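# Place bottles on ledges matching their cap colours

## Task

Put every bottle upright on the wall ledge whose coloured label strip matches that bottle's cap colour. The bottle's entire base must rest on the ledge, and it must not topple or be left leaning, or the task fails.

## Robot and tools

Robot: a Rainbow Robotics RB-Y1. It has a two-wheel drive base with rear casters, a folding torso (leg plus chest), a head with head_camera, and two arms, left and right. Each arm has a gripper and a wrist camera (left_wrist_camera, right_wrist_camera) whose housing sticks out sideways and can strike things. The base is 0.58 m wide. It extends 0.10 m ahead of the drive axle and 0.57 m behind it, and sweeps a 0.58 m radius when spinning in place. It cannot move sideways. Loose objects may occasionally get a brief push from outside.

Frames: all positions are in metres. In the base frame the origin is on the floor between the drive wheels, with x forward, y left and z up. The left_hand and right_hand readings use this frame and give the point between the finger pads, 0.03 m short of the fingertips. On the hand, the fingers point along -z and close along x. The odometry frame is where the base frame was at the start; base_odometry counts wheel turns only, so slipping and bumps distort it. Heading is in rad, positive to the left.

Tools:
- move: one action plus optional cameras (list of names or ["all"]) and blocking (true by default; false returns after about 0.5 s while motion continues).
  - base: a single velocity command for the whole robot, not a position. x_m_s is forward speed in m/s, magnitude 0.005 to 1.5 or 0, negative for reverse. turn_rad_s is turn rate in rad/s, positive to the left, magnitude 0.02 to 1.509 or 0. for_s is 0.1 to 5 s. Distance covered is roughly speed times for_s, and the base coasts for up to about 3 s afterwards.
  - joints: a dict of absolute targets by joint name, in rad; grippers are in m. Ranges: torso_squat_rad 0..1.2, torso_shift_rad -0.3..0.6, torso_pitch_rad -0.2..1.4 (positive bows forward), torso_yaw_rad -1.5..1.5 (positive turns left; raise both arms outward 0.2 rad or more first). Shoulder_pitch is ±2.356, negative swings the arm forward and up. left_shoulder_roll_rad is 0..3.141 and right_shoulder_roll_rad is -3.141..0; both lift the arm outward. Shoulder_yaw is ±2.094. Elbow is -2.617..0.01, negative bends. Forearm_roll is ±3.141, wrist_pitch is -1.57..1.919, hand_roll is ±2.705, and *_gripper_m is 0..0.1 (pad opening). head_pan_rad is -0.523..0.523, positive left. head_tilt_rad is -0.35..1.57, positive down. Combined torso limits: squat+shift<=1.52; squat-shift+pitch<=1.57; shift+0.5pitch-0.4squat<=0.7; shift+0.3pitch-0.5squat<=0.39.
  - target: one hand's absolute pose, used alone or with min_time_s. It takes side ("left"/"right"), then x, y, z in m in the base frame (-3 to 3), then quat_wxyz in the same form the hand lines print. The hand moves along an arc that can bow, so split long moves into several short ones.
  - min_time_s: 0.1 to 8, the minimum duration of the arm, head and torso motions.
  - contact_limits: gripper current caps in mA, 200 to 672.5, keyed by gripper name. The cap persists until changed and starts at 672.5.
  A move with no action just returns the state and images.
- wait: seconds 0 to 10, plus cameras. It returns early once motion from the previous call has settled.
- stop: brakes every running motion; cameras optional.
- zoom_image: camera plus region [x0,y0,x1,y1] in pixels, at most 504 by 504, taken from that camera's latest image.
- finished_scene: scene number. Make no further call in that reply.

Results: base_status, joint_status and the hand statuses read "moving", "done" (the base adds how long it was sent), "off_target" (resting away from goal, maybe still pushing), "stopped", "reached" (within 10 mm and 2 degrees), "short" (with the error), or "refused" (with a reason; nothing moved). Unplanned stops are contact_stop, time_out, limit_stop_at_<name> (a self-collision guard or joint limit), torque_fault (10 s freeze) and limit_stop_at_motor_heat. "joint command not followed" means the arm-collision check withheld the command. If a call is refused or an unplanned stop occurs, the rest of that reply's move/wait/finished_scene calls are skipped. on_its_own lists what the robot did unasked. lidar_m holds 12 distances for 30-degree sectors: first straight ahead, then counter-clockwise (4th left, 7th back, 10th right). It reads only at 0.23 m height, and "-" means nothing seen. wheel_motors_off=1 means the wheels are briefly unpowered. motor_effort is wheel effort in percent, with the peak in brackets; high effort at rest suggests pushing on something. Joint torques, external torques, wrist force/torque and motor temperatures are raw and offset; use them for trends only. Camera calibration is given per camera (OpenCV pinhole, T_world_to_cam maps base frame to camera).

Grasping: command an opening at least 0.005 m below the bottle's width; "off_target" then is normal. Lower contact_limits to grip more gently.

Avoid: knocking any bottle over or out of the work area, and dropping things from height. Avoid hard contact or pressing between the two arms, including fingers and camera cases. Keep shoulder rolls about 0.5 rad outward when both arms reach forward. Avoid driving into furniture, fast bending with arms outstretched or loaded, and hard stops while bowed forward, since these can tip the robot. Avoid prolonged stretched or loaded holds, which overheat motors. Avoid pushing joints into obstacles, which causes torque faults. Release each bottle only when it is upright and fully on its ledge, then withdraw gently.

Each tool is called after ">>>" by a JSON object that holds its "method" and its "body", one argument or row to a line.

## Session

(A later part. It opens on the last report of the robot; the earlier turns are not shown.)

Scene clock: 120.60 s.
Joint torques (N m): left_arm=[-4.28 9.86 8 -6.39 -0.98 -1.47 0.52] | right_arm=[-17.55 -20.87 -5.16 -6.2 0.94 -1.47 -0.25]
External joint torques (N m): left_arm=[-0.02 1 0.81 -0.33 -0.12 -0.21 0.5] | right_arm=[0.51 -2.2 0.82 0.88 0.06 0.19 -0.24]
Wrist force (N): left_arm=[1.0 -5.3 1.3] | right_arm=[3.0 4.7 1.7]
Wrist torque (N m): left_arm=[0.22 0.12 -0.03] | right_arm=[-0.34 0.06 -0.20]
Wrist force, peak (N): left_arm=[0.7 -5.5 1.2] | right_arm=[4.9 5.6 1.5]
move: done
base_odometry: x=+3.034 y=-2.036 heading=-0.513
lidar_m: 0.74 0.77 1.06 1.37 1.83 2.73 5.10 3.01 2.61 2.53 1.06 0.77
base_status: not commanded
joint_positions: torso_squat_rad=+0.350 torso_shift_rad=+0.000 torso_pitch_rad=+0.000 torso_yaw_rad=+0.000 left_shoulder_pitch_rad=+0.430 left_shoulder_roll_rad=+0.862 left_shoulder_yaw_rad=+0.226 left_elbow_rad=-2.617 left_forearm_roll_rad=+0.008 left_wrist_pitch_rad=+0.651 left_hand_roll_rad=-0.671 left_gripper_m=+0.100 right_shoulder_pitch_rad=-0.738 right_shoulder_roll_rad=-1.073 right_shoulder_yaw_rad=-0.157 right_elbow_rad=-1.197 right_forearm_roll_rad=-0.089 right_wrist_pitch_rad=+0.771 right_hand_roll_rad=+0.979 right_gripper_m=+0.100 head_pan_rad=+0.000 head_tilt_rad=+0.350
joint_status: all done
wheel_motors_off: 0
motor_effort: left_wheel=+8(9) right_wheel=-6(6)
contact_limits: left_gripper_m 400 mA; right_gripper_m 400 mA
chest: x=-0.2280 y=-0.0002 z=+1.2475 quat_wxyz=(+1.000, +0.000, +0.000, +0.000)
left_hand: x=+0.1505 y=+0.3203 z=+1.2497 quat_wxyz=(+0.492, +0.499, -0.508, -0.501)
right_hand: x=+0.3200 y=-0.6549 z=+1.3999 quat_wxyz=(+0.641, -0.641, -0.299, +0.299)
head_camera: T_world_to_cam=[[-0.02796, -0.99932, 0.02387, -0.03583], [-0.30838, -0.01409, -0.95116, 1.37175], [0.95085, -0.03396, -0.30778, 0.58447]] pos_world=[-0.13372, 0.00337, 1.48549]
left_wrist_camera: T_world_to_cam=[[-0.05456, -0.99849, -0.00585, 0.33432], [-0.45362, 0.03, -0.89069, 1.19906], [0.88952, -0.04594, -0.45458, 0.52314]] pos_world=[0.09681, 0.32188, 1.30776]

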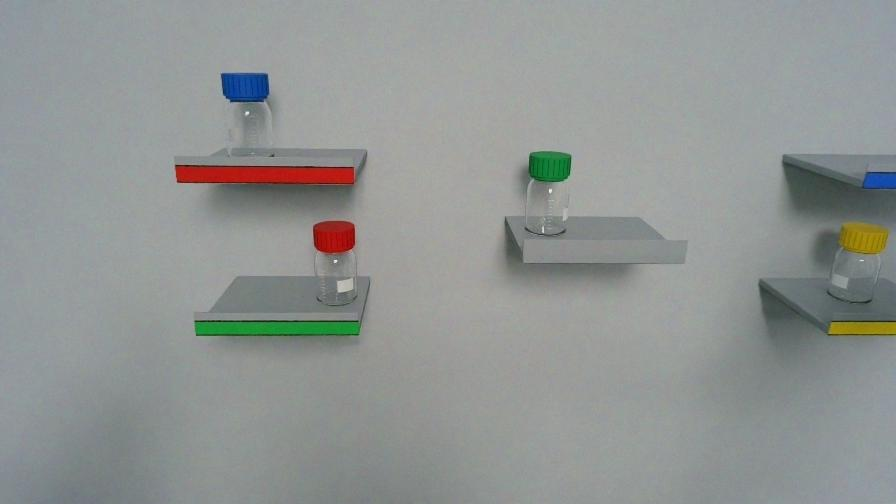

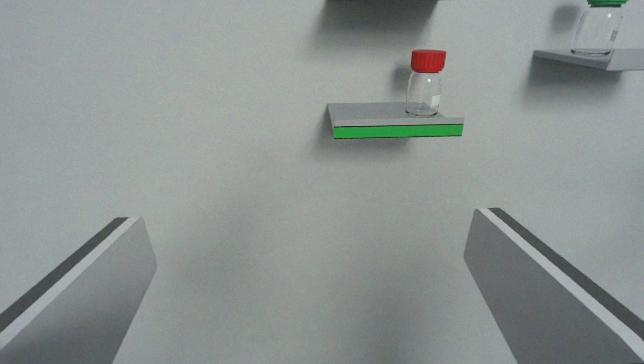

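>>> {"method": "move", "body": {
  "target": {"side": "right", "x": 0.218, "y": 0.1845, "z": 1.408, "quat_wxyz": [0.4056, -0.4056, -0.5792, 0.5792]},
  "min_time_s": 2,
  "cameras": ["head_camera", "right_wrist_camera"]
}}

>>> {"method": "move", "body": {
  "target": {"side": "right", "x": 0.34, "y": 0.229, "z": 1.408, "quat_wxyz": [0.4056, -0.4056, -0.5792, 0.5792]},
  "min_time_s": 1,
  "cameras": ["head_camera", "right_wrist_camera"]
}}

Scene clock: 125.63 s.
Joint torques (N m): left_arm=[-4.45 9.42 7.67 -5.99 -0.97 -1.32 0.61] | right_arm=[-17.87 -6.52 -6.94 -2.19 1.79 -0.62 0.1]
External joint torques (N m): left_arm=[-0.18 0.57 0.48 0.07 -0.11 -0.05 0.6] | right_arm=[0.23 -0.78 2.5 0.21 -0.02 0.25 0.11]
Wrist force (N): left_arm=[1.1 -5.2 1.2] | right_arm=[2.5 4.1 1.1]
Wrist torque (N m): left_arm=[0.21 0.12 -0.04] | right_arm=[-0.19 -0.01 -0.03]
Wrist force, peak (N): left_arm=[1.3 -5.5 1.2] | right_arm=[4.3 5.2 0.6]
move: done
base_odometry: x=+3.034 y=-2.036 heading=-0.513
lidar_m: 0.74 0.77 1.07 1.37 1.83 2.72 5.10 3.02 2.61 2.53 1.06 0.77
base_status: not commanded
joint_positions: torso_squat_rad=+0.350 torso_shift_rad=+0.000 torso_pitch_rad=+0.000 torso_yaw_rad=+0.000 left_shoulder_pitch_rad=+0.430 left_shoulder_roll_rad=+0.862 left_shoulder_yaw_rad=+0.226 left_elbow_rad=-2.617 left_forearm_roll_rad=+0.008 left_wrist_pitch_rad=+0.651 left_hand_roll_rad=-0.671 left_gripper_m=+0.100 right_shoulder_pitch_rad=-1.516 right_shoulder_roll_rad=-0.073 right_shoulder_yaw_rad=+0.808 right_elbow_rad=-1.652 right_forearm_roll_rad=+0.084 right_wrist_pitch_rad=+1.494 right_hand_roll_rad=+0.447 right_gripper_m=+0.100 head_pan_rad=+0.000 head_tilt_rad=+0.350
joint_status: all done
wheel_motors_off: 0
motor_effort: left_wheel=+8(8) right_wheel=-5(7)
contact_limits: left_gripper_m 400 mA; right_gripper_m 400 mA
chest: x=-0.2280 y=-0.0002 z=+1.2475 quat_wxyz=(+1.000, +0.000, +0.000, +0.000)
left_hand: x=+0.1505 y=+0.3203 z=+1.2497 quat_wxyz=(+0.492, +0.499, -0.508, -0.501)
right_hand: x=+0.2180 y=+0.1845 z=+1.4081 quat_wxyz=(+0.406, -0.405, -0.579, +0.579)
right_hand_status: reached (checked arc that bows 167 mm and turns the hand up to 60 deg, planned for 2.0 s): 0 mm and 0.0 deg off.
head_camera: T_world_to_cam=[[-0.02796, -0.99932, 0.02387, -0.03583], [-0.30838, -0.01409, -0.95116, 1.37175], [0.95085, -0.03396, -0.30778, 0.58447]] pos_world=[-0.13372, 0.00337, 1.48549]
right_wrist_camera: T_world_to_cam=[[0.32573, -0.94408, 0.05115, 0.0264], [-0.45404, -0.20366, -0.86739, 1.38493], [0.8293, 0.25932, -0.49499, 0.54048]] pos_world=[0.172, 0.16682, 1.46745]

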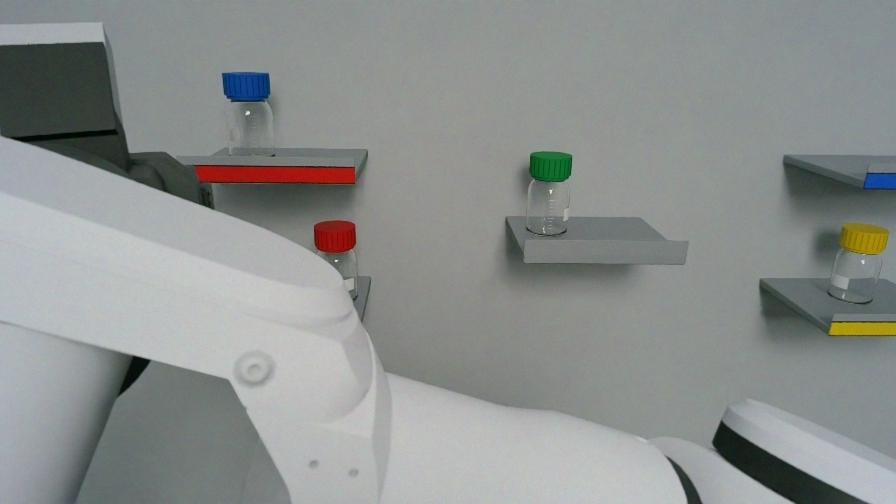

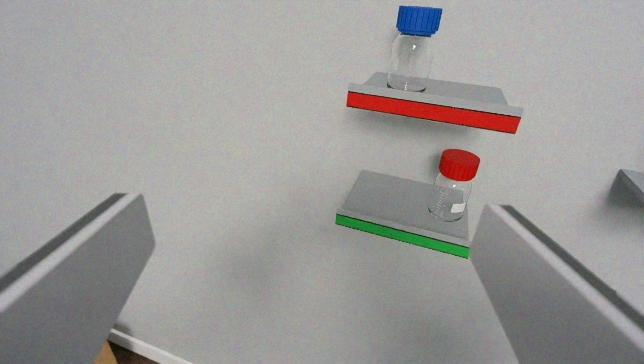

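Scene clock: 125.93 s.
Joint torques (N m): left_arm=[-4.67 9.65 7.48 -6.16 -0.96 -1.41 0.7] | right_arm=[-17.95 -6.97 -6.51 -2.15 1.87 -0.77 0.13]
External joint torques (N m): left_arm=[-0.41 0.79 0.29 -0.09 -0.1 -0.14 0.68] | right_arm=[0.14 -1.24 2.93 0.25 0.07 0.1 0.14]
Wrist force (N): left_arm=[0.8 -5.3 1.1] | right_arm=[3.1 4.5 0.5]
Wrist torque (N m): left_arm=[0.22 0.12 -0.04] | right_arm=[-0.26 0.13 -0.09]
Wrist force, peak (N): left_arm=[1.1 -5.3 1.1] | right_arm=[3.4 4.6 1.5]
move: refused
base_odometry: x=+3.034 y=-2.036 heading=-0.513
lidar_m: 0.74 0.77 1.07 1.37 1.83 2.73 5.10 3.03 2.61 2.54 1.06 0.77
base_status: not commanded
joint_positions: torso_squat_rad=+0.350 torso_shift_rad=+0.000 torso_pitch_rad=+0.000 torso_yaw_rad=+0.000 left_shoulder_pitch_rad=+0.430 left_shoulder_roll_rad=+0.862 left_shoulder_yaw_rad=+0.226 left_elbow_rad=-2.617 left_forearm_roll_rad=+0.008 left_wrist_pitch_rad=+0.651 left_hand_roll_rad=-0.671 left_gripper_m=+0.100 right_shoulder_pitch_rad=-1.516 right_shoulder_roll_rad=-0.073 right_shoulder_yaw_rad=+0.808 right_elbow_rad=-1.652 right_forearm_roll_rad=+0.084 right_wrist_pitch_rad=+1.494 right_hand_roll_rad=+0.447 right_gripper_m=+0.100 head_pan_rad=+0.000 head_tilt_rad=+0.350
joint_status: not commanded
wheel_motors_off: 0
motor_effort: left_wheel=+8(8) right_wheel=-6(6)
contact_limits: left_gripper_m 400 mA; right_gripper_m 400 mA
chest: x=-0.2280 y=-0.0002 z=+1.2475 quat_wxyz=(+1.000, +0.000, +0.000, +0.000)
left_hand: x=+0.1505 y=+0.3203 z=+1.2497 quat_wxyz=(+0.492, +0.499, -0.508, -0.501)
right_hand: x=+0.2180 y=+0.1845 z=+1.4081 quat_wxyz=(+0.406, -0.405, -0.579, +0.579)
right_hand_status: refused: the posture found for that pose stands 9 mm from the chest (limit 10 mm). Nothing moved. The solve starts from where the arm stands: from another posture it may find a clear one.
head_camera: T_world_to_cam=[[-0.02796, -0.99932, 0.02387, -0.03583], [-0.30838, -0.01409, -0.95116, 1.37175], [0.95085, -0.03396, -0.30778, 0.58447]] pos_world=[-0.13372, 0.00337, 1.48549]
right_wrist_camera: T_world_to_cam=[[0.32573, -0.94408, 0.05115, 0.0264], [-0.45404, -0.20366, -0.86739, 1.38493], [0.8293, 0.25932, -0.49499, 0.54048]] pos_world=[0.172, 0.16682, 1.46745]

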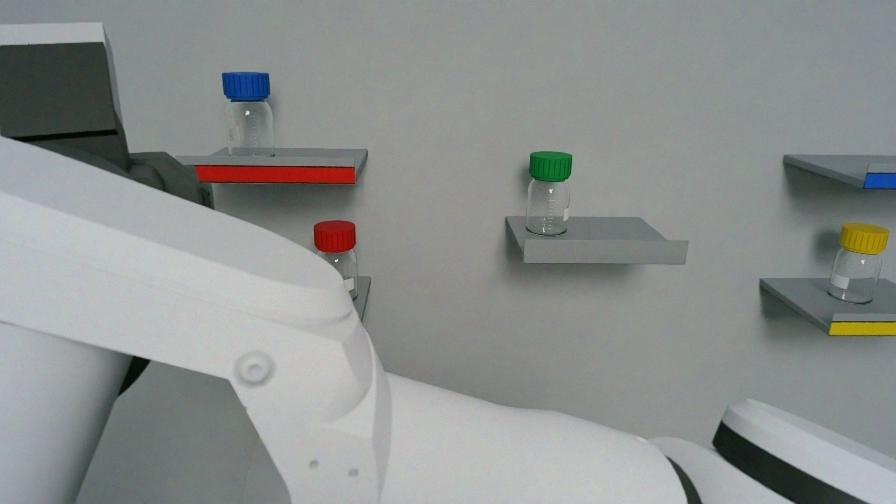

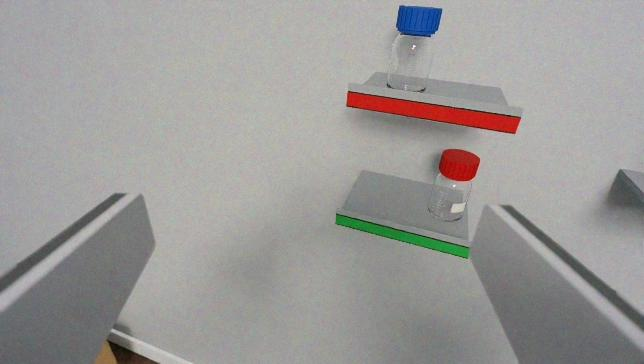

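>>> {"method": "move", "body": {
  "joints": {"torso_yaw_rad": 0.35, "head_pan_rad": -0.2},
  "cameras": ["head_camera"]
}}

>>> {"method": "move", "body": {
  "target": {"side": "right", "x": 0.225, "y": 0.187, "z": 1.408, "quat_wxyz": [0.4056, -0.4056, -0.5792, 0.5792]},
  "min_time_s": 1.5,
  "cameras": ["head_camera", "right_wrist_camera"]
}}

Scene clock: 128.33 s.
Joint torques (N m): left_arm=[-4.68 9.48 7.61 -6.24 -0.96 -1.32 0.63] | right_arm=[-17.58 -6.48 -6.61 -2.05 1.87 -0.77 0.05]
External joint torques (N m): left_arm=[-0.41 0.62 0.42 -0.18 -0.1 -0.06 0.62] | right_arm=[0.52 -0.74 2.82 0.35 0.07 0.1 0.06]
Wrist force (N): left_arm=[0.7 -5.1 1.1] | right_arm=[2.5 4.1 0.7]
Wrist torque (N m): left_arm=[0.19 0.09 -0.02] | right_arm=[-0.25 -0.05 0.01]
Wrist force, peak (N): left_arm=[0.9 -5.5 1.2] | right_arm=[3.9 5.1 0.7]
move: done
base_odometry: x=+3.034 y=-2.036 heading=-0.513
lidar_m: 0.74 0.77 1.06 1.36 1.83 2.72 5.10 3.02 2.62 2.54 1.05 0.77
base_status: not commanded
joint_positions: torso_squat_rad=+0.350 torso_shift_rad=+0.000 torso_pitch_rad=+0.000 torso_yaw_rad=+0.350 left_shoulder_pitch_rad=+0.430 left_shoulder_roll_rad=+0.862 left_shoulder_yaw_rad=+0.226 left_elbow_rad=-2.617 left_forearm_roll_rad=+0.008 left_wrist_pitch_rad=+0.651 left_hand_roll_rad=-0.671 left_gripper_m=+0.100 right_shoulder_pitch_rad=-1.516 right_shoulder_roll_rad=-0.073 right_shoulder_yaw_rad=+0.808 right_elbow_rad=-1.652 right_forearm_roll_rad=+0.084 right_wrist_pitch_rad=+1.494 right_hand_roll_rad=+0.447 right_gripper_m=+0.100 head_pan_rad=-0.200 head_tilt_rad=+0.350
joint_status: all done
wheel_motors_off: 0
motor_effort: left_wheel=+8(8) right_wheel=-5(7)
contact_limits: left_gripper_m 400 mA; right_gripper_m 400 mA
chest: x=-0.2280 y=-0.0002 z=+1.2475 quat_wxyz=(+0.985, +0.000, +0.000, +0.174)
left_hand: x=+0.0176 y=+0.4307 z=+1.2498 quat_wxyz=(+0.571, +0.580, -0.414, -0.408)
right_hand: x=+0.1276 y=+0.3262 z=+1.4082 quat_wxyz=(+0.299, -0.299, -0.641, +0.641)
head_camera: T_world_to_cam=[[0.12183, -0.99226, 0.02386, 0.00264], [-0.30273, -0.06004, -0.95118, 1.37307], [0.94526, 0.10866, -0.3077, 0.58372]] pos_world=[-0.13641, 0.02163, 1.48559]

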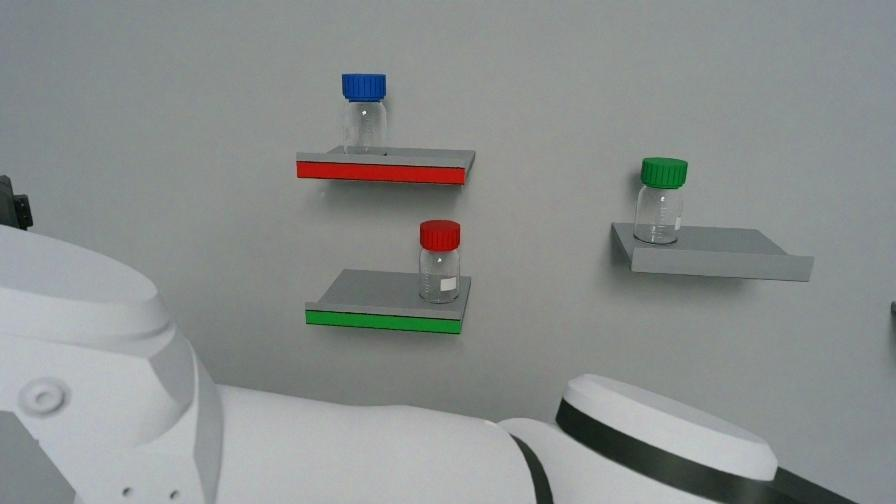

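Scene clock: 130.17 s.
Joint torques (N m): left_arm=[-4.55 9.88 7.73 -6.14 -0.88 -1.31 0.46] | right_arm=[-17.55 -6.32 -8.93 -2.01 1.68 -0.99 0.03]
External joint torques (N m): left_arm=[-0.28 1.02 0.53 -0.08 -0.02 -0.04 0.45] | right_arm=[1.92 -0.93 0.19 -0.15 -0.06 -0.04 0.04]
Wrist force (N): left_arm=[0.8 -5.1 1.0] | right_arm=[3.2 5.0 1.3]
Wrist torque (N m): left_arm=[0.19 0.10 -0.03] | right_arm=[-0.28 0.13 -0.20]
Wrist force, peak (N): left_arm=[1.1 -5.4 1.1] | right_arm=[3.8 5.1 1.0]
move: done
base_odometry: x=+3.034 y=-2.036 heading=-0.513
lidar_m: 0.74 0.78 1.06 1.37 1.82 2.73 5.10 3.02 2.62 2.53 1.07 0.77
base_status: not commanded
joint_positions: torso_squat_rad=+0.350 torso_shift_rad=+0.000 torso_pitch_rad=+0.000 torso_yaw_rad=+0.350 left_shoulder_pitch_rad=+0.430 left_shoulder_roll_rad=+0.862 left_shoulder_yaw_rad=+0.226 left_elbow_rad=-2.617 left_forearm_roll_rad=+0.008 left_wrist_pitch_rad=+0.651 left_hand_roll_rad=-0.671 left_gripper_m=+0.100 right_shoulder_pitch_rad=-1.378 right_shoulder_roll_rad=-0.340 right_shoulder_yaw_rad=+0.766 right_elbow_rad=-1.887 right_forearm_roll_rad=+0.143 right_wrist_pitch_rad=+1.753 right_hand_roll_rad=+0.492 right_gripper_m=+0.100 head_pan_rad=-0.200 head_tilt_rad=+0.350
joint_status: all done
wheel_motors_off: 0
motor_effort: left_wheel=+8(8) right_wheel=-5(7)
contact_limits: left_gripper_m 400 mA; right_gripper_m 400 mA
chest: x=-0.2280 y=-0.0002 z=+1.2475 quat_wxyz=(+0.985, +0.000, +0.000, +0.174)
left_hand: x=+0.0176 y=+0.4307 z=+1.2498 quat_wxyz=(+0.571, +0.580, -0.414, -0.408)
right_hand: x=+0.2248 y=+0.1871 z=+1.4081 quat_wxyz=(+0.405, -0.406, -0.579, +0.579)
right_hand_status: reached (checked arc that bows 8 mm and turns the hand up to 20 deg, planned for 1.5 s): 0 mm and 0.0 deg off.
head_camera: T_world_to_cam=[[0.1218, -0.99227, 0.02376, 0.00278], [-0.30274, -0.05994, -0.95119, 1.37307], [0.94526, 0.10866, -0.3077, 0.58372]] pos_world=[-0.13641, 0.02163, 1.48559]
right_wrist_camera: T_world_to_cam=[[0.32526, -0.9442, 0.05182, 0.02577], [-0.45355, -0.20386, -0.8676, 1.3888], [0.82975, 0.2587, -0.49456, 0.53355]] pos_world=[0.1788, 0.16942, 1.46746]

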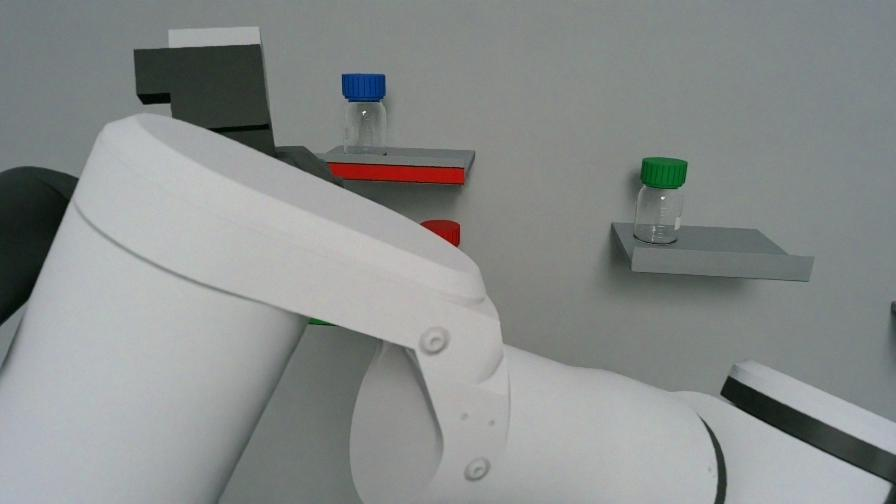

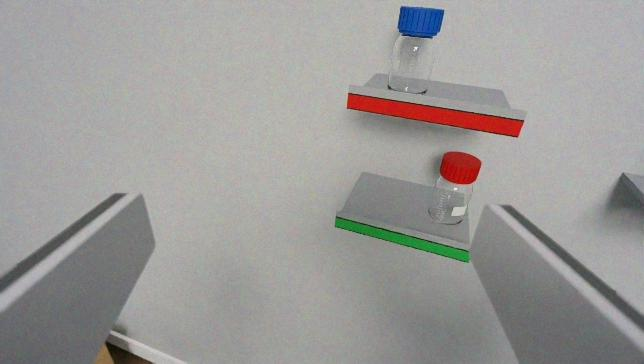

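>>> {"method": "move", "body": {
  "base": {"x_m_s": 0.25, "for_s": 1.2},
  "cameras": ["head_camera", "right_wrist_camera"]
}}

Scene clock: 132.93 s.
Joint torques (N m): left_arm=[-4.37 9.55 7.81 -6.14 -0.92 -1.37 0.49] | right_arm=[-17.7 -6.74 -9.46 -1.84 1.71 -0.84 -0.01]
External joint torques (N m): left_arm=[-0.1 0.69 0.62 -0.08 -0.06 -0.1 0.48] | right_arm=[1.78 -1.36 -0.34 0.02 -0.03 0.11 0]
Wrist force (N): left_arm=[0.6 -5.1 1.2] | right_arm=[3.4 4.0 1.0]
Wrist torque (N m): left_arm=[0.18 0.08 -0.03] | right_arm=[-0.24 0.08 -0.19]
Wrist force, peak (N): left_arm=[1.1 -5.6 1.1] | right_arm=[4.1 4.7 1.2]
move: done
base_odometry: x=+3.295 y=-2.183 heading=-0.512
lidar_m: 0.45 0.46 0.64 1.13 1.95 2.50 5.39 3.15 2.63 1.76 0.64 0.46
base_status: done (sent for 1.2 of 1.2 s)
joint_positions: torso_squat_rad=+0.350 torso_shift_rad=+0.000 torso_pitch_rad=+0.000 torso_yaw_rad=+0.350 left_shoulder_pitch_rad=+0.430 left_shoulder_roll_rad=+0.862 left_shoulder_yaw_rad=+0.226 left_elbow_rad=-2.617 left_forearm_roll_rad=+0.008 left_wrist_pitch_rad=+0.651 left_hand_roll_rad=-0.671 left_gripper_m=+0.100 right_shoulder_pitch_rad=-1.378 right_shoulder_roll_rad=-0.340 right_shoulder_yaw_rad=+0.766 right_elbow_rad=-1.887 right_forearm_roll_rad=+0.143 right_wrist_pitch_rad=+1.753 right_hand_roll_rad=+0.492 right_gripper_m=+0.100 head_pan_rad=-0.200 head_tilt_rad=+0.350
joint_status: not commanded
wheel_motors_off: 0
motor_effort: left_wheel=+2(31) right_wheel=-6(27)
contact_limits: left_gripper_m 400 mA; right_gripper_m 400 mA
chest: x=-0.2280 y=-0.0002 z=+1.2475 quat_wxyz=(+0.985, +0.000, +0.000, +0.174)
left_hand: x=+0.0177 y=+0.4306 z=+1.2498 quat_wxyz=(+0.571, +0.580, -0.414, -0.408)
right_hand: x=+0.2249 y=+0.1871 z=+1.4080 quat_wxyz=(+0.406, -0.406, -0.579, +0.579)
head_camera: T_world_to_cam=[[0.1217, -0.99228, 0.02378, 0.00272], [-0.30275, -0.05993, -0.95118, 1.3731], [0.94527, 0.10856, -0.30771, 0.58363]] pos_world=[-0.13631, 0.02163, 1.48559]
right_wrist_camera: T_world_to_cam=[[0.32512, -0.94426, 0.05173, 0.0259], [-0.4537, -0.20374, -0.86755, 1.38878], [0.82973, 0.25859, -0.49464, 0.53362]] pos_world=[0.1789, 0.16942, 1.46746]

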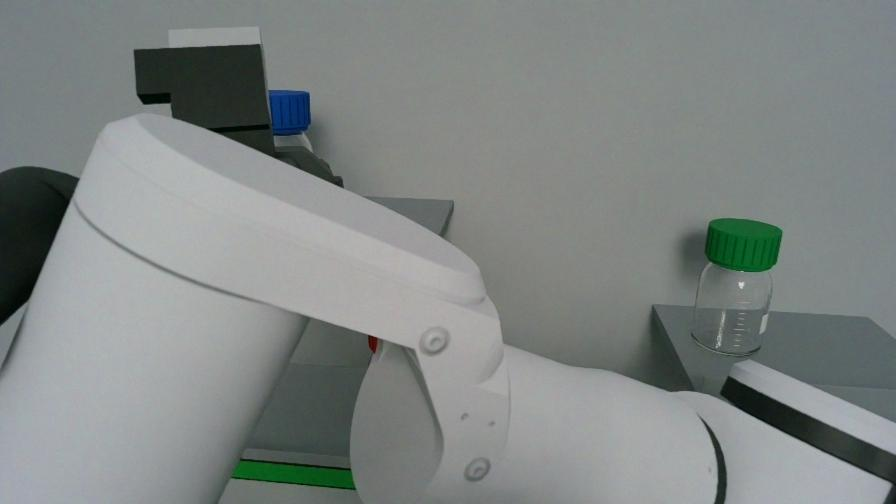

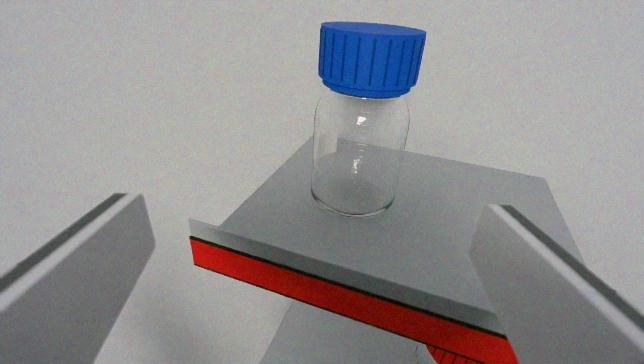

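>>> {"method": "move", "body": {
  "target": {"side": "right", "x": 0.2893, "y": 0.1796, "z": 1.404, "quat_wxyz": [0.4056, -0.4056, -0.5792, 0.5792]},
  "min_time_s": 1,
  "cameras": ["right_wrist_camera"]
}}

Scene clock: 136.37 s.
Joint torques (N m): left_arm=[-4.6 9.28 7.89 -6.22 -0.97 -1.32 0.68] | right_arm=[-19.12 -7.14 -9.64 -2.25 1.62 -0.96 -0.12]
External joint torques (N m): left_arm=[-0.33 0.42 0.69 -0.16 -0.11 -0.05 0.67] | right_arm=[2.13 -1.08 -0.32 0.31 -0.15 -0.02 -0.11]
Wrist force (N): left_arm=[1.0 -5.2 1.3] | right_arm=[3.1 4.3 1.5]
Wrist torque (N m): left_arm=[0.20 0.13 -0.03] | right_arm=[-0.23 0.08 0.02]
Wrist force, peak (N): left_arm=[1.0 -5.4 1.3] | right_arm=[4.3 5.0 0.9]
move: done
base_odometry: x=+3.295 y=-2.183 heading=-0.512
lidar_m: 0.44 0.46 0.64 1.13 1.94 2.50 5.40 3.16 2.63 1.74 0.64 0.46
base_status: not commanded
joint_positions: torso_squat_rad=+0.350 torso_shift_rad=+0.000 torso_pitch_rad=+0.000 torso_yaw_rad=+0.350 left_shoulder_pitch_rad=+0.430 left_shoulder_roll_rad=+0.862 left_shoulder_yaw_rad=+0.226 left_elbow_rad=-2.617 left_forearm_roll_rad=+0.008 left_wrist_pitch_rad=+0.651 left_hand_roll_rad=-0.671 left_gripper_m=+0.100 right_shoulder_pitch_rad=-1.334 right_shoulder_roll_rad=-0.422 right_shoulder_yaw_rad=+0.731 right_elbow_rad=-1.750 right_forearm_roll_rad=+0.105 right_wrist_pitch_rad=+1.526 right_hand_roll_rad=+0.490 right_gripper_m=+0.100 head_pan_rad=-0.200 head_tilt_rad=+0.350
joint_status: all done
wheel_motors_off: 0
motor_effort: left_wheel=+2(3) right_wheel=-6(8)
contact_limits: left_gripper_m 400 mA; right_gripper_m 400 mA
chest: x=-0.2280 y=-0.0002 z=+1.2475 quat_wxyz=(+0.985, +0.000, +0.000, +0.174)
left_hand: x=+0.0177 y=+0.4306 z=+1.2498 quat_wxyz=(+0.571, +0.580, -0.414, -0.408)
right_hand: x=+0.2891 y=+0.1797 z=+1.4041 quat_wxyz=(+0.405, -0.406, -0.579, +0.579)
right_hand_status: reached (checked arc that bows 4 mm and turns the hand up to 0 deg, planned for 1.0 s): 0 mm and 0.0 deg off.
right_wrist_camera: T_world_to_cam=[[0.32583, -0.94401, 0.05177, -0.00203], [-0.4536, -0.20414, -0.86751, 1.41291], [0.8295, 0.25918, -0.49472, 0.48036]] pos_world=[0.2431, 0.16202, 1.46346]

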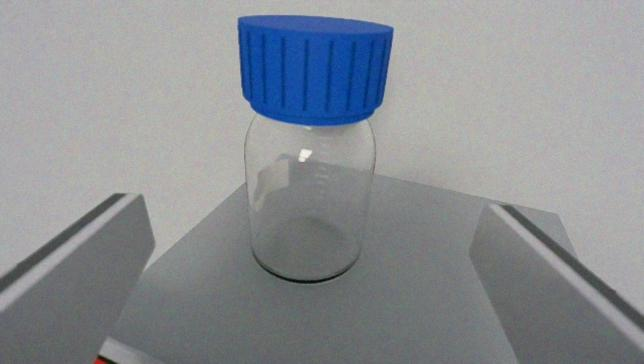

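>>> {"method": "move", "body": {
  "target": {"side": "right", "x": 0.36, "y": 0.205, "z": 1.404, "quat_wxyz": [0.4056, -0.4056, -0.5792, 0.5792]},
  "min_time_s": 1,
  "cameras": ["right_wrist_camera"]
}}

>>> {"method": "move", "body": {
  "joints": {"right_gripper_m": 0.062},
  "cameras": ["right_wrist_camera"]
}}

Scene clock: 138.37 s.
Joint torques (N m): left_arm=[-4.61 9.98 7.74 -6.18 -0.99 -1.19 0.5] | right_arm=[-23.55 -7.45 -8.76 -3.12 1.46 -0.69 -0.12]
External joint torques (N m): left_arm=[-0.34 1.12 0.55 -0.12 -0.13 0.07 0.49] | right_arm=[0.17 -0.07 -0.04 0.43 -0.25 0.22 -0.11]
Wrist force (N): left_arm=[0.8 -5.1 1.2] | right_arm=[3.5 4.6 1.1]
Wrist torque (N m): left_arm=[0.19 0.11 -0.05] | right_arm=[-0.29 0.11 -0.03]
Wrist force, peak (N): left_arm=[1.1 -5.4 1.2] | right_arm=[3.7 5.6 0.8]
move: done
base_odometry: x=+3.295 y=-2.183 heading=-0.512
lidar_m: 0.44 0.46 0.64 1.12 1.94 2.49 5.40 3.15 2.63 1.75 0.64 0.46
base_status: not commanded
joint_positions: torso_squat_rad=+0.350 torso_shift_rad=+0.000 torso_pitch_rad=+0.000 torso_yaw_rad=+0.350 left_shoulder_pitch_rad=+0.430 left_shoulder_roll_rad=+0.862 left_shoulder_yaw_rad=+0.226 left_elbow_rad=-2.617 left_forearm_roll_rad=+0.008 left_wrist_pitch_rad=+0.651 left_hand_roll_rad=-0.671 left_gripper_m=+0.100 right_shoulder_pitch_rad=-1.405 right_shoulder_roll_rad=-0.380 right_shoulder_yaw_rad=+0.727 right_elbow_rad=-1.372 right_forearm_roll_rad=+0.093 right_wrist_pitch_rad=+1.230 right_hand_roll_rad=+0.469 right_gripper_m=+0.100 head_pan_rad=-0.200 head_tilt_rad=+0.350
joint_status: all done
wheel_motors_off: 0
motor_effort: left_wheel=+3(3) right_wheel=-6(7)
contact_limits: left_gripper_m 400 mA; right_gripper_m 400 mA
chest: x=-0.2280 y=-0.0002 z=+1.2475 quat_wxyz=(+0.985, +0.000, +0.000, +0.174)
left_hand: x=+0.0177 y=+0.4306 z=+1.2498 quat_wxyz=(+0.571, +0.580, -0.414, -0.408)
right_hand: x=+0.3594 y=+0.2044 z=+1.4037 quat_wxyz=(+0.405, -0.406, -0.579, +0.579)
right_hand_status: reached (checked arc that bows 13 mm and turns the hand up to 2 deg, planned for 1.0 s): 1 mm and 0.0 deg off.
right_wrist_camera: T_world_to_cam=[[0.32577, -0.94402, 0.05196, -0.00185], [-0.45378, -0.20433, -0.86737, 1.44947], [0.82943, 0.25899, -0.49494, 0.41587]] pos_world=[0.3134, 0.18672, 1.46316]

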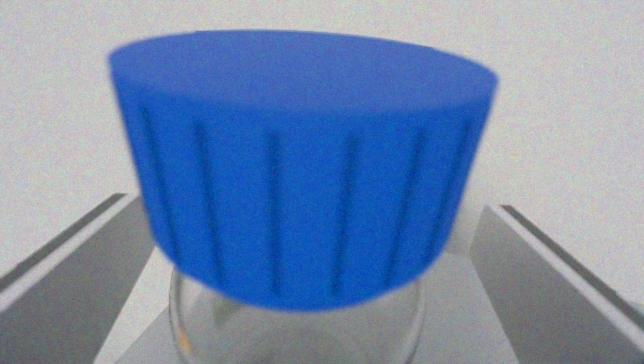

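Scene clock: 139.30 s.
Joint torques (N m): left_arm=[-4.4 9.64 7.81 -6.11 -1 -1.34 0.6] | right_arm=[-23.52 -7.35 -8.83 -2.97 1.54 -0.51 -0.1]
External joint torques (N m): left_arm=[-0.13 0.78 0.61 -0.05 -0.14 -0.08 0.59] | right_arm=[0.2 0.04 -0.12 0.58 -0.16 0.4 -0.09]
Wrist force (N): left_arm=[1.0 -5.0 1.2] | right_arm=[3.1 4.3 0.7]
Wrist torque (N m): left_arm=[0.18 0.12 -0.02] | right_arm=[-0.27 -0.02 -0.03]
Wrist force, peak (N): left_arm=[1.2 -5.4 1.0] | right_arm=[3.3 5.1 0.4]
move: done
base_odometry: x=+3.295 y=-2.183 heading=-0.512
lidar_m: 0.44 0.46 0.63 1.13 1.94 2.50 5.40 3.15 2.63 1.75 0.65 0.46
base_status: not commanded
joint_positions: torso_squat_rad=+0.350 torso_shift_rad=+0.000 torso_pitch_rad=+0.000 torso_yaw_rad=+0.350 left_shoulder_pitch_rad=+0.430 left_shoulder_roll_rad=+0.862 left_shoulder_yaw_rad=+0.226 left_elbow_rad=-2.617 left_forearm_roll_rad=+0.008 left_wrist_pitch_rad=+0.651 left_hand_roll_rad=-0.671 left_gripper_m=+0.100 right_shoulder_pitch_rad=-1.405 right_shoulder_roll_rad=-0.380 right_shoulder_yaw_rad=+0.727 right_elbow_rad=-1.372 right_forearm_roll_rad=+0.093 right_wrist_pitch_rad=+1.230 right_hand_roll_rad=+0.469 right_gripper_m=+0.062 head_pan_rad=-0.200 head_tilt_rad=+0.350
joint_status: all done
wheel_motors_off: 0
motor_effort: left_wheel=+3(3) right_wheel=-6(7)
contact_limits: left_gripper_m 400 mA; right_gripper_m 400 mA
chest: x=-0.2280 y=-0.0002 z=+1.2475 quat_wxyz=(+0.985, +0.000, +0.000, +0.174)
left_hand: x=+0.0177 y=+0.4306 z=+1.2498 quat_wxyz=(+0.571, +0.580, -0.414, -0.408)
right_hand: x=+0.3594 y=+0.2044 z=+1.4037 quat_wxyz=(+0.405, -0.406, -0.579, +0.579)
right_wrist_camera: T_world_to_cam=[[0.32577, -0.94402, 0.05196, -0.00185], [-0.45378, -0.20433, -0.86737, 1.44947], [0.82943, 0.25899, -0.49494, 0.41587]] pos_world=[0.3134, 0.18672, 1.46316]

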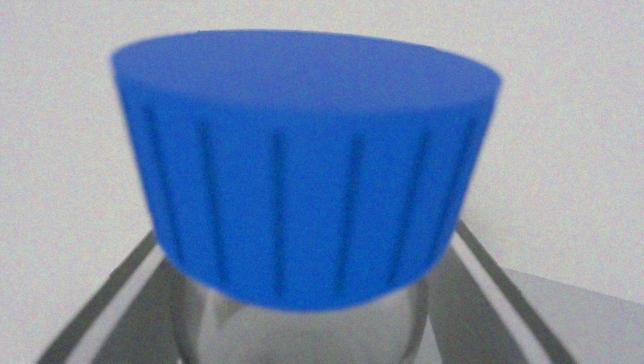

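>>> {"method": "move", "body": {
  "joints": {"right_gripper_m": 0.045},
  "cameras": ["right_wrist_camera"]
}}

>>> {"method": "move", "body": {
  "target": {"side": "right", "x": 0.3594, "y": 0.2044, "z": 1.442, "quat_wxyz": [0.4056, -0.4056, -0.5792, 0.5792]},
  "min_time_s": 0.8,
  "cameras": ["right_wrist_camera", "head_camera"]
}}

Scene clock: 141.20 s.
Joint torques (N m): left_arm=[-4.67 9.44 8.01 -6.2 -0.97 -1.18 0.45] | right_arm=[-23.43 -7.38 -8.96 -3.26 1.61 -0.66 -0.08]
External joint torques (N m): left_arm=[-0.4 0.58 0.82 -0.14 -0.12 0.09 0.44] | right_arm=[0.29 0.01 -0.25 0.29 -0.09 0.25 -0.07]
Wrist force (N): left_arm=[1.1 -5.2 1.2] | right_arm=[2.8 4.6 1.5]
Wrist torque (N m): left_arm=[0.21 0.14 -0.02] | right_arm=[-0.30 -0.03 -0.02]
Wrist force, peak (N): left_arm=[1.1 -5.3 1.4] | right_arm=[4.1 5.4 1.3]
move: off_target
base_odometry: x=+3.295 y=-2.183 heading=-0.512
lidar_m: 0.44 0.46 0.64 1.13 1.95 2.49 5.40 3.15 2.63 1.75 0.64 0.47
base_status: not commanded
joint_positions: torso_squat_rad=+0.350 torso_shift_rad=+0.000 torso_pitch_rad=+0.000 torso_yaw_rad=+0.350 left_shoulder_pitch_rad=+0.430 left_shoulder_roll_rad=+0.862 left_shoulder_yaw_rad=+0.226 left_elbow_rad=-2.617 left_forearm_roll_rad=+0.008 left_wrist_pitch_rad=+0.651 left_hand_roll_rad=-0.671 left_gripper_m=+0.100 right_shoulder_pitch_rad=-1.405 right_shoulder_roll_rad=-0.380 right_shoulder_yaw_rad=+0.727 right_elbow_rad=-1.372 right_forearm_roll_rad=+0.093 right_wrist_pitch_rad=+1.230 right_hand_roll_rad=+0.469 right_gripper_m=+0.056 head_pan_rad=-0.200 head_tilt_rad=+0.350
joint_status: right_gripper_m off_target (ended at +0.056, target +0.045)
wheel_motors_off: 0
motor_effort: left_wheel=+3(3) right_wheel=-6(8)
contact_limits: left_gripper_m 400 mA; right_gripper_m 400 mA
chest: x=-0.2280 y=-0.0002 z=+1.2475 quat_wxyz=(+0.985, +0.000, +0.000, +0.174)
left_hand: x=+0.0177 y=+0.4306 z=+1.2498 quat_wxyz=(+0.571, +0.580, -0.414, -0.408)
right_hand: x=+0.3594 y=+0.2044 z=+1.4037 quat_wxyz=(+0.405, -0.406, -0.579, +0.579)
right_wrist_camera: T_world_to_cam=[[0.32577, -0.94402, 0.05196, -0.00185], [-0.45378, -0.20433, -0.86737, 1.44947], [0.82943, 0.25899, -0.49494, 0.41587]] pos_world=[0.3134, 0.18672, 1.46316]

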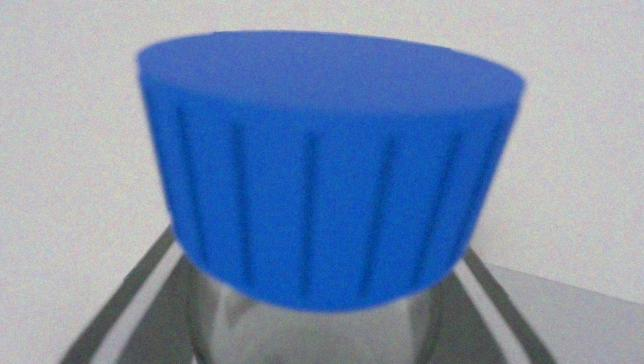

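Scene clock: 142.33 s.
Joint torques (N m): left_arm=[-4.39 9.61 8.01 -6.03 -0.94 -1.39 0.57] | right_arm=[-24.09 -9.29 -9.08 -2.78 1.5 -0.78 0.17]
External joint torques (N m): left_arm=[-0.12 0.75 0.82 0.03 -0.08 -0.13 0.56] | right_arm=[-0.32 -1.25 -0.76 0.54 -0.16 0.23 0.18]
Wrist force (N): left_arm=[1.1 -5.1 1.0] | right_arm=[3.3 6.3 1.0]
Wrist torque (N m): left_arm=[0.20 0.15 -0.03] | right_arm=[-0.31 0.03 -0.17]
Wrist force, peak (N): left_arm=[1.1 -5.5 1.0] | right_arm=[4.0 6.8 1.3]
move: done
base_odometry: x=+3.295 y=-2.183 heading=-0.512
lidar_m: 0.45 0.46 0.64 1.13 1.95 2.50 5.39 3.15 2.64 1.75 0.64 0.46
base_status: not commanded
joint_positions: torso_squat_rad=+0.350 torso_shift_rad=+0.000 torso_pitch_rad=+0.000 torso_yaw_rad=+0.350 left_shoulder_pitch_rad=+0.430 left_shoulder_roll_rad=+0.862 left_shoulder_yaw_rad=+0.226 left_elbow_rad=-2.617 left_forearm_roll_rad=+0.008 left_wrist_pitch_rad=+0.651 left_hand_roll_rad=-0.671 left_gripper_m=+0.100 right_shoulder_pitch_rad=-1.491 right_shoulder_roll_rad=-0.380 right_shoulder_yaw_rad=+0.683 right_elbow_rad=-1.316 right_forearm_roll_rad=+0.028 right_wrist_pitch_rad=+1.236 right_hand_roll_rad=+0.530 right_gripper_m=+0.056 head_pan_rad=-0.200 head_tilt_rad=+0.350
joint_status: all done
wheel_motors_off: 0
motor_effort: left_wheel=+3(3) right_wheel=-7(7)
contact_limits: left_gripper_m 400 mA; right_gripper_m 400 mA
chest: x=-0.2280 y=-0.0002 z=+1.2475 quat_wxyz=(+0.985, +0.000, +0.000, +0.174)
left_hand: x=+0.0177 y=+0.4306 z=+1.2498 quat_wxyz=(+0.571, +0.580, -0.414, -0.408)
right_hand: x=+0.3592 y=+0.2044 z=+1.4416 quat_wxyz=(+0.405, -0.406, -0.579, +0.579)
right_hand_status: reached (checked arc that bows 2 mm and turns the hand up to 0 deg, planned for 0.8 s): 0 mm and 0.0 deg off.
pictures: head_camera, right_wrist_camera
head_camera: T_world_to_cam=[[0.1217, -0.99228, 0.02378, 0.00272], [-0.30275, -0.05993, -0.95118, 1.3731], [0.94527, 0.10856, -0.30771, 0.58363]] pos_world=[-0.13631, 0.02163, 1.48559]
right_wrist_camera: T_world_to_cam=[[0.32592, -0.94398, 0.05169, -0.00344], [-0.45401, -0.20425, -0.86727, 1.4822], [0.82925, 0.25919, -0.49515, 0.43505]] pos_world=[0.3133, 0.18672, 1.50106]

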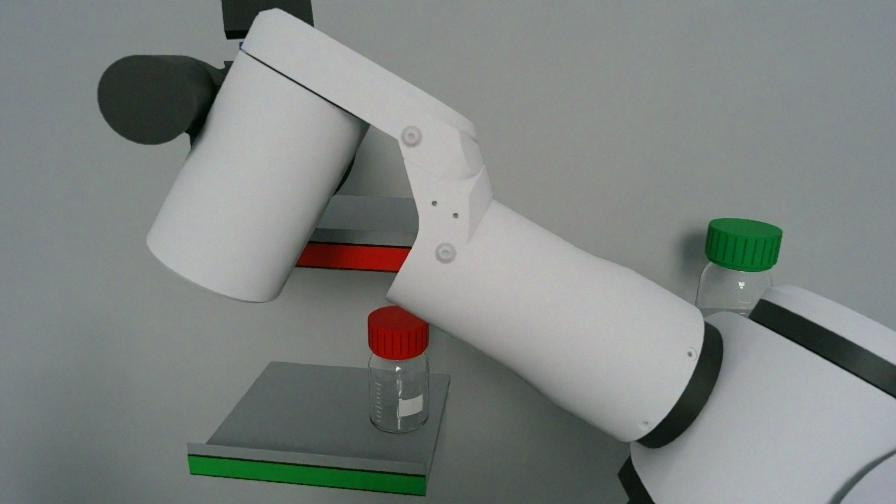

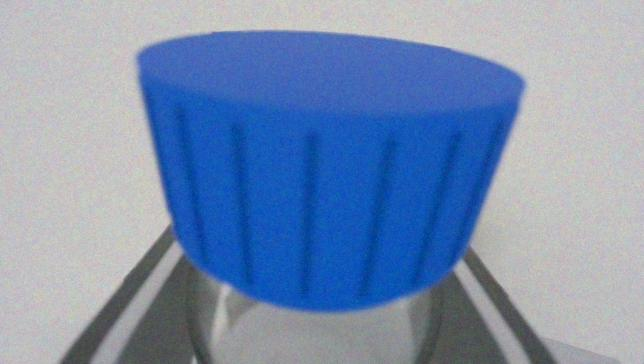

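>>> {"method": "move", "body": {
  "base": {"x_m_s": -0.25, "for_s": 0.8},
  "cameras": []
}}

>>> {"method": "move", "body": {
  "target": {"side": "right", "x": 0.25, "y": -0.20, "z": 1.445, "quat_wxyz": [0.5, -0.5, -0.5, 0.5]},
  "min_time_s": 1.2,
  "cameras": []
}}

>>> {"method": "move", "body": {
  "target": {"side": "right", "x": 0.33, "y": -0.595, "z": 1.445, "quat_wxyz": [0.561, -0.561, -0.4305, 0.4305]},
  "min_time_s": 1.2,
  "cameras": ["head_camera", "right_wrist_camera"]
}}

Scene clock: 145.53 s.
Joint torques (N m): left_arm=[-4.76 9.92 7.76 -6.07 -0.87 -1.29 0.5] | right_arm=[-23.47 -9.05 -8.75 -3.15 1.58 -0.94 -0.01]
External joint torques (N m): left_arm=[-0.49 1.06 0.57 -0.01 -0.01 -0.03 0.48] | right_arm=[0.31 -1.01 -0.44 0.18 -0.08 0.08 0]
Wrist force (N): left_arm=[1.1 -5.1 0.6] | right_arm=[2.4 5.5 0.6]
Wrist torque (N m): left_arm=[0.19 0.14 -0.02] | right_arm=[-0.17 -0.05 -0.18]
Wrist force, peak (N): left_arm=[1.2 -5.5 1.1] | right_arm=[3.4 7.3 0.8]
move: done
base_odometry: x=+3.121 y=-2.085 heading=-0.512
lidar_m: 0.64 0.67 0.93 1.16 1.87 2.81 5.20 3.02 2.59 2.51 0.92 0.67
base_status: done (sent for 0.8 of 0.8 s)
joint_positions: torso_squat_rad=+0.350 torso_shift_rad=+0.000 torso_pitch_rad=+0.000 torso_yaw_rad=+0.350 left_shoulder_pitch_rad=+0.430 left_shoulder_roll_rad=+0.862 left_shoulder_yaw_rad=+0.226 left_elbow_rad=-2.617 left_forearm_roll_rad=+0.008 left_wrist_pitch_rad=+0.651 left_hand_roll_rad=-0.671 left_gripper_m=+0.100 right_shoulder_pitch_rad=-1.491 right_shoulder_roll_rad=-0.381 right_shoulder_yaw_rad=+0.683 right_elbow_rad=-1.316 right_forearm_roll_rad=+0.028 right_wrist_pitch_rad=+1.236 right_hand_roll_rad=+0.530 right_gripper_m=+0.056 head_pan_rad=-0.200 head_tilt_rad=+0.350
joint_status: not commanded
wheel_motors_off: 0
motor_effort: left_wheel=+7(32) right_wheel=-4(22)
contact_limits: left_gripper_m 400 mA; right_gripper_m 400 mA
chest: x=-0.2280 y=-0.0002 z=+1.2475 quat_wxyz=(+0.985, +0.000, +0.000, +0.174)
left_hand: x=+0.0177 y=+0.4306 z=+1.2498 quat_wxyz=(+0.571, +0.580, -0.414, -0.408)
right_hand: x=+0.3592 y=+0.2044 z=+1.4418 quat_wxyz=(+0.405, -0.406, -0.579, +0.579)

Scene clock: 147.17 s.
Joint torques (N m): left_arm=[-4.38 9.45 7.93 -6.15 -0.83 -1.38 0.51] | right_arm=[-10.23 -13.2 -5.49 1.88 1.62 -1.39 -0.02]
External joint torques (N m): left_arm=[-0.11 0.59 0.73 -0.09 0.03 -0.12 0.49] | right_arm=[0.33 -1.44 0.81 -0.16 0.04 -0.21 -0.02]
Wrist force (N): left_arm=[1.0 -5.1 1.1] | right_arm=[2.4 6.6 0.7]
Wrist torque (N m): left_arm=[0.18 0.13 -0.04] | right_arm=[-0.28 0.00 -0.19]
Wrist force, peak (N): left_arm=[0.8 -5.4 1.2] | right_arm=[4.7 6.2 -0.7]
move: done
base_odometry: x=+3.121 y=-2.085 heading=-0.512
lidar_m: 0.64 0.67 0.92 1.16 1.87 2.80 5.20 3.02 2.60 2.50 0.92 0.67
base_status: not commanded
joint_positions: torso_squat_rad=+0.350 torso_shift_rad=+0.000 torso_pitch_rad=+0.000 torso_yaw_rad=+0.350 left_shoulder_pitch_rad=+0.430 left_shoulder_roll_rad=+0.862 left_shoulder_yaw_rad=+0.226 left_elbow_rad=-2.617 left_forearm_roll_rad=+0.008 left_wrist_pitch_rad=+0.651 left_hand_roll_rad=-0.671 left_gripper_m=+0.100 right_shoulder_pitch_rad=-0.579 right_shoulder_roll_rad=-1.232 right_shoulder_yaw_rad=-0.246 right_elbow_rad=-2.578 right_forearm_roll_rad=-0.458 right_wrist_pitch_rad=+1.775 right_hand_roll_rad=+0.624 right_gripper_m=+0.056 head_pan_rad=-0.200 head_tilt_rad=+0.350
joint_status: all done
wheel_motors_off: 0
motor_effort: left_wheel=+6(7) right_wheel=-5(7)
contact_limits: left_gripper_m 400 mA; right_gripper_m 400 mA
chest: x=-0.2280 y=-0.0003 z=+1.2475 quat_wxyz=(+0.985, +0.000, +0.000, +0.174)
left_hand: x=+0.0177 y=+0.4306 z=+1.2498 quat_wxyz=(+0.571, +0.580, -0.414, -0.408)
right_hand: x=+0.2498 y=-0.2003 z=+1.4451 quat_wxyz=(+0.501, -0.501, -0.499, +0.499)
right_hand_status: reached (checked arc that bows 100 mm and turns the hand up to 20 deg, planned for 1.3 s): 0 mm and 0.2 deg off.

Scene clock: 149.13 s.
Joint torques (N m): left_arm=[-4.44 9.76 7.67 -6.31 -0.95 -1.34 0.4] | right_arm=[-6.79 -27.25 -3.66 -6.73 -0.24 -2 -0.12]
External joint torques (N m): left_arm=[-0.17 0.9 0.47 -0.26 -0.09 -0.08 0.38] | right_arm=[-0.35 -2.99 0.38 -0.01 -0.08 -0.02 -0.12]
Wrist force (N): left_arm=[1.0 -5.1 1.2] | right_arm=[2.8 6.1 1.1]
Wrist torque (N m): left_arm=[0.17 0.11 -0.03] | right_arm=[-0.28 0.11 -0.17]
Wrist force, peak (N): left_arm=[1.2 -5.6 1.3] | right_arm=[4.2 7.5 0.8]
move: done
base_odometry: x=+3.121 y=-2.085 heading=-0.512
lidar_m: 0.64 0.67 0.93 1.16 1.86 2.80 5.20 3.02 2.60 2.51 0.92 0.67
base_status: not commanded
joint_positions: torso_squat_rad=+0.350 torso_shift_rad=+0.000 torso_pitch_rad=+0.000 torso_yaw_rad=+0.350 left_shoulder_pitch_rad=+0.430 left_shoulder_roll_rad=+0.862 left_shoulder_yaw_rad=+0.226 left_elbow_rad=-2.617 left_forearm_roll_rad=+0.008 left_wrist_pitch_rad=+0.651 left_hand_roll_rad=-0.671 left_gripper_m=+0.100 right_shoulder_pitch_rad=-0.140 right_shoulder_roll_rad=-1.157 right_shoulder_yaw_rad=-1.108 right_elbow_rad=-1.489 right_forearm_roll_rad=-0.840 right_wrist_pitch_rad=+1.007 right_hand_roll_rad=+1.724 right_gripper_m=+0.056 head_pan_rad=-0.200 head_tilt_rad=+0.350
joint_status: all done
wheel_motors_off: 0
motor_effort: left_wheel=+6(6) right_wheel=-4(7)
contact_limits: left_gripper_m 400 mA; right_gripper_m 400 mA
chest: x=-0.2280 y=-0.0002 z=+1.2475 quat_wxyz=(+0.985, +0.000, +0.000, +0.174)
left_hand: x=+0.0177 y=+0.4306 z=+1.2498 quat_wxyz=(+0.571, +0.580, -0.414, -0.408)
right_hand: x=+0.3292 y=-0.5948 z=+1.4450 quat_wxyz=(+0.562, -0.562, -0.430, +0.428)
right_hand_status: reached (checked arc that bows 59 mm and turns the hand up to 15 deg, planned for 1.2 s): 1 mm and 0.3 deg off.
head_camera: T_world_to_cam=[[0.12167, -0.99229, 0.02369, 0.00286], [-0.30285, -0.05984, -0.95116, 1.37305], [0.94524, 0.10855, -0.30779, 0.58376]] pos_world=[-0.13631, 0.02163, 1.48559]
right_wrist_camera: T_world_to_cam=[[-0.27977, -0.95878, 0.04976, -0.55488], [-0.48662, 0.09693, -0.86822, 1.49948], [0.82761, -0.26711, -0.49368, 0.35421]] pos_world=[0.28129, -0.58274, 1.50436]

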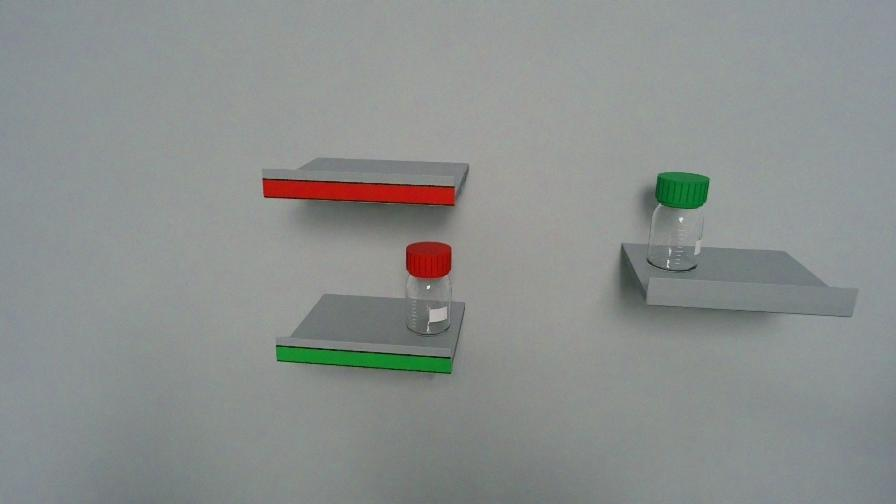

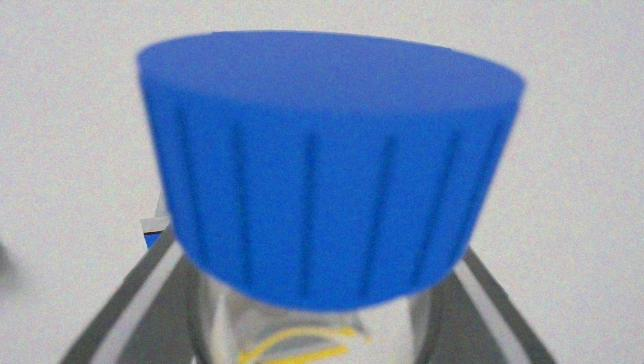

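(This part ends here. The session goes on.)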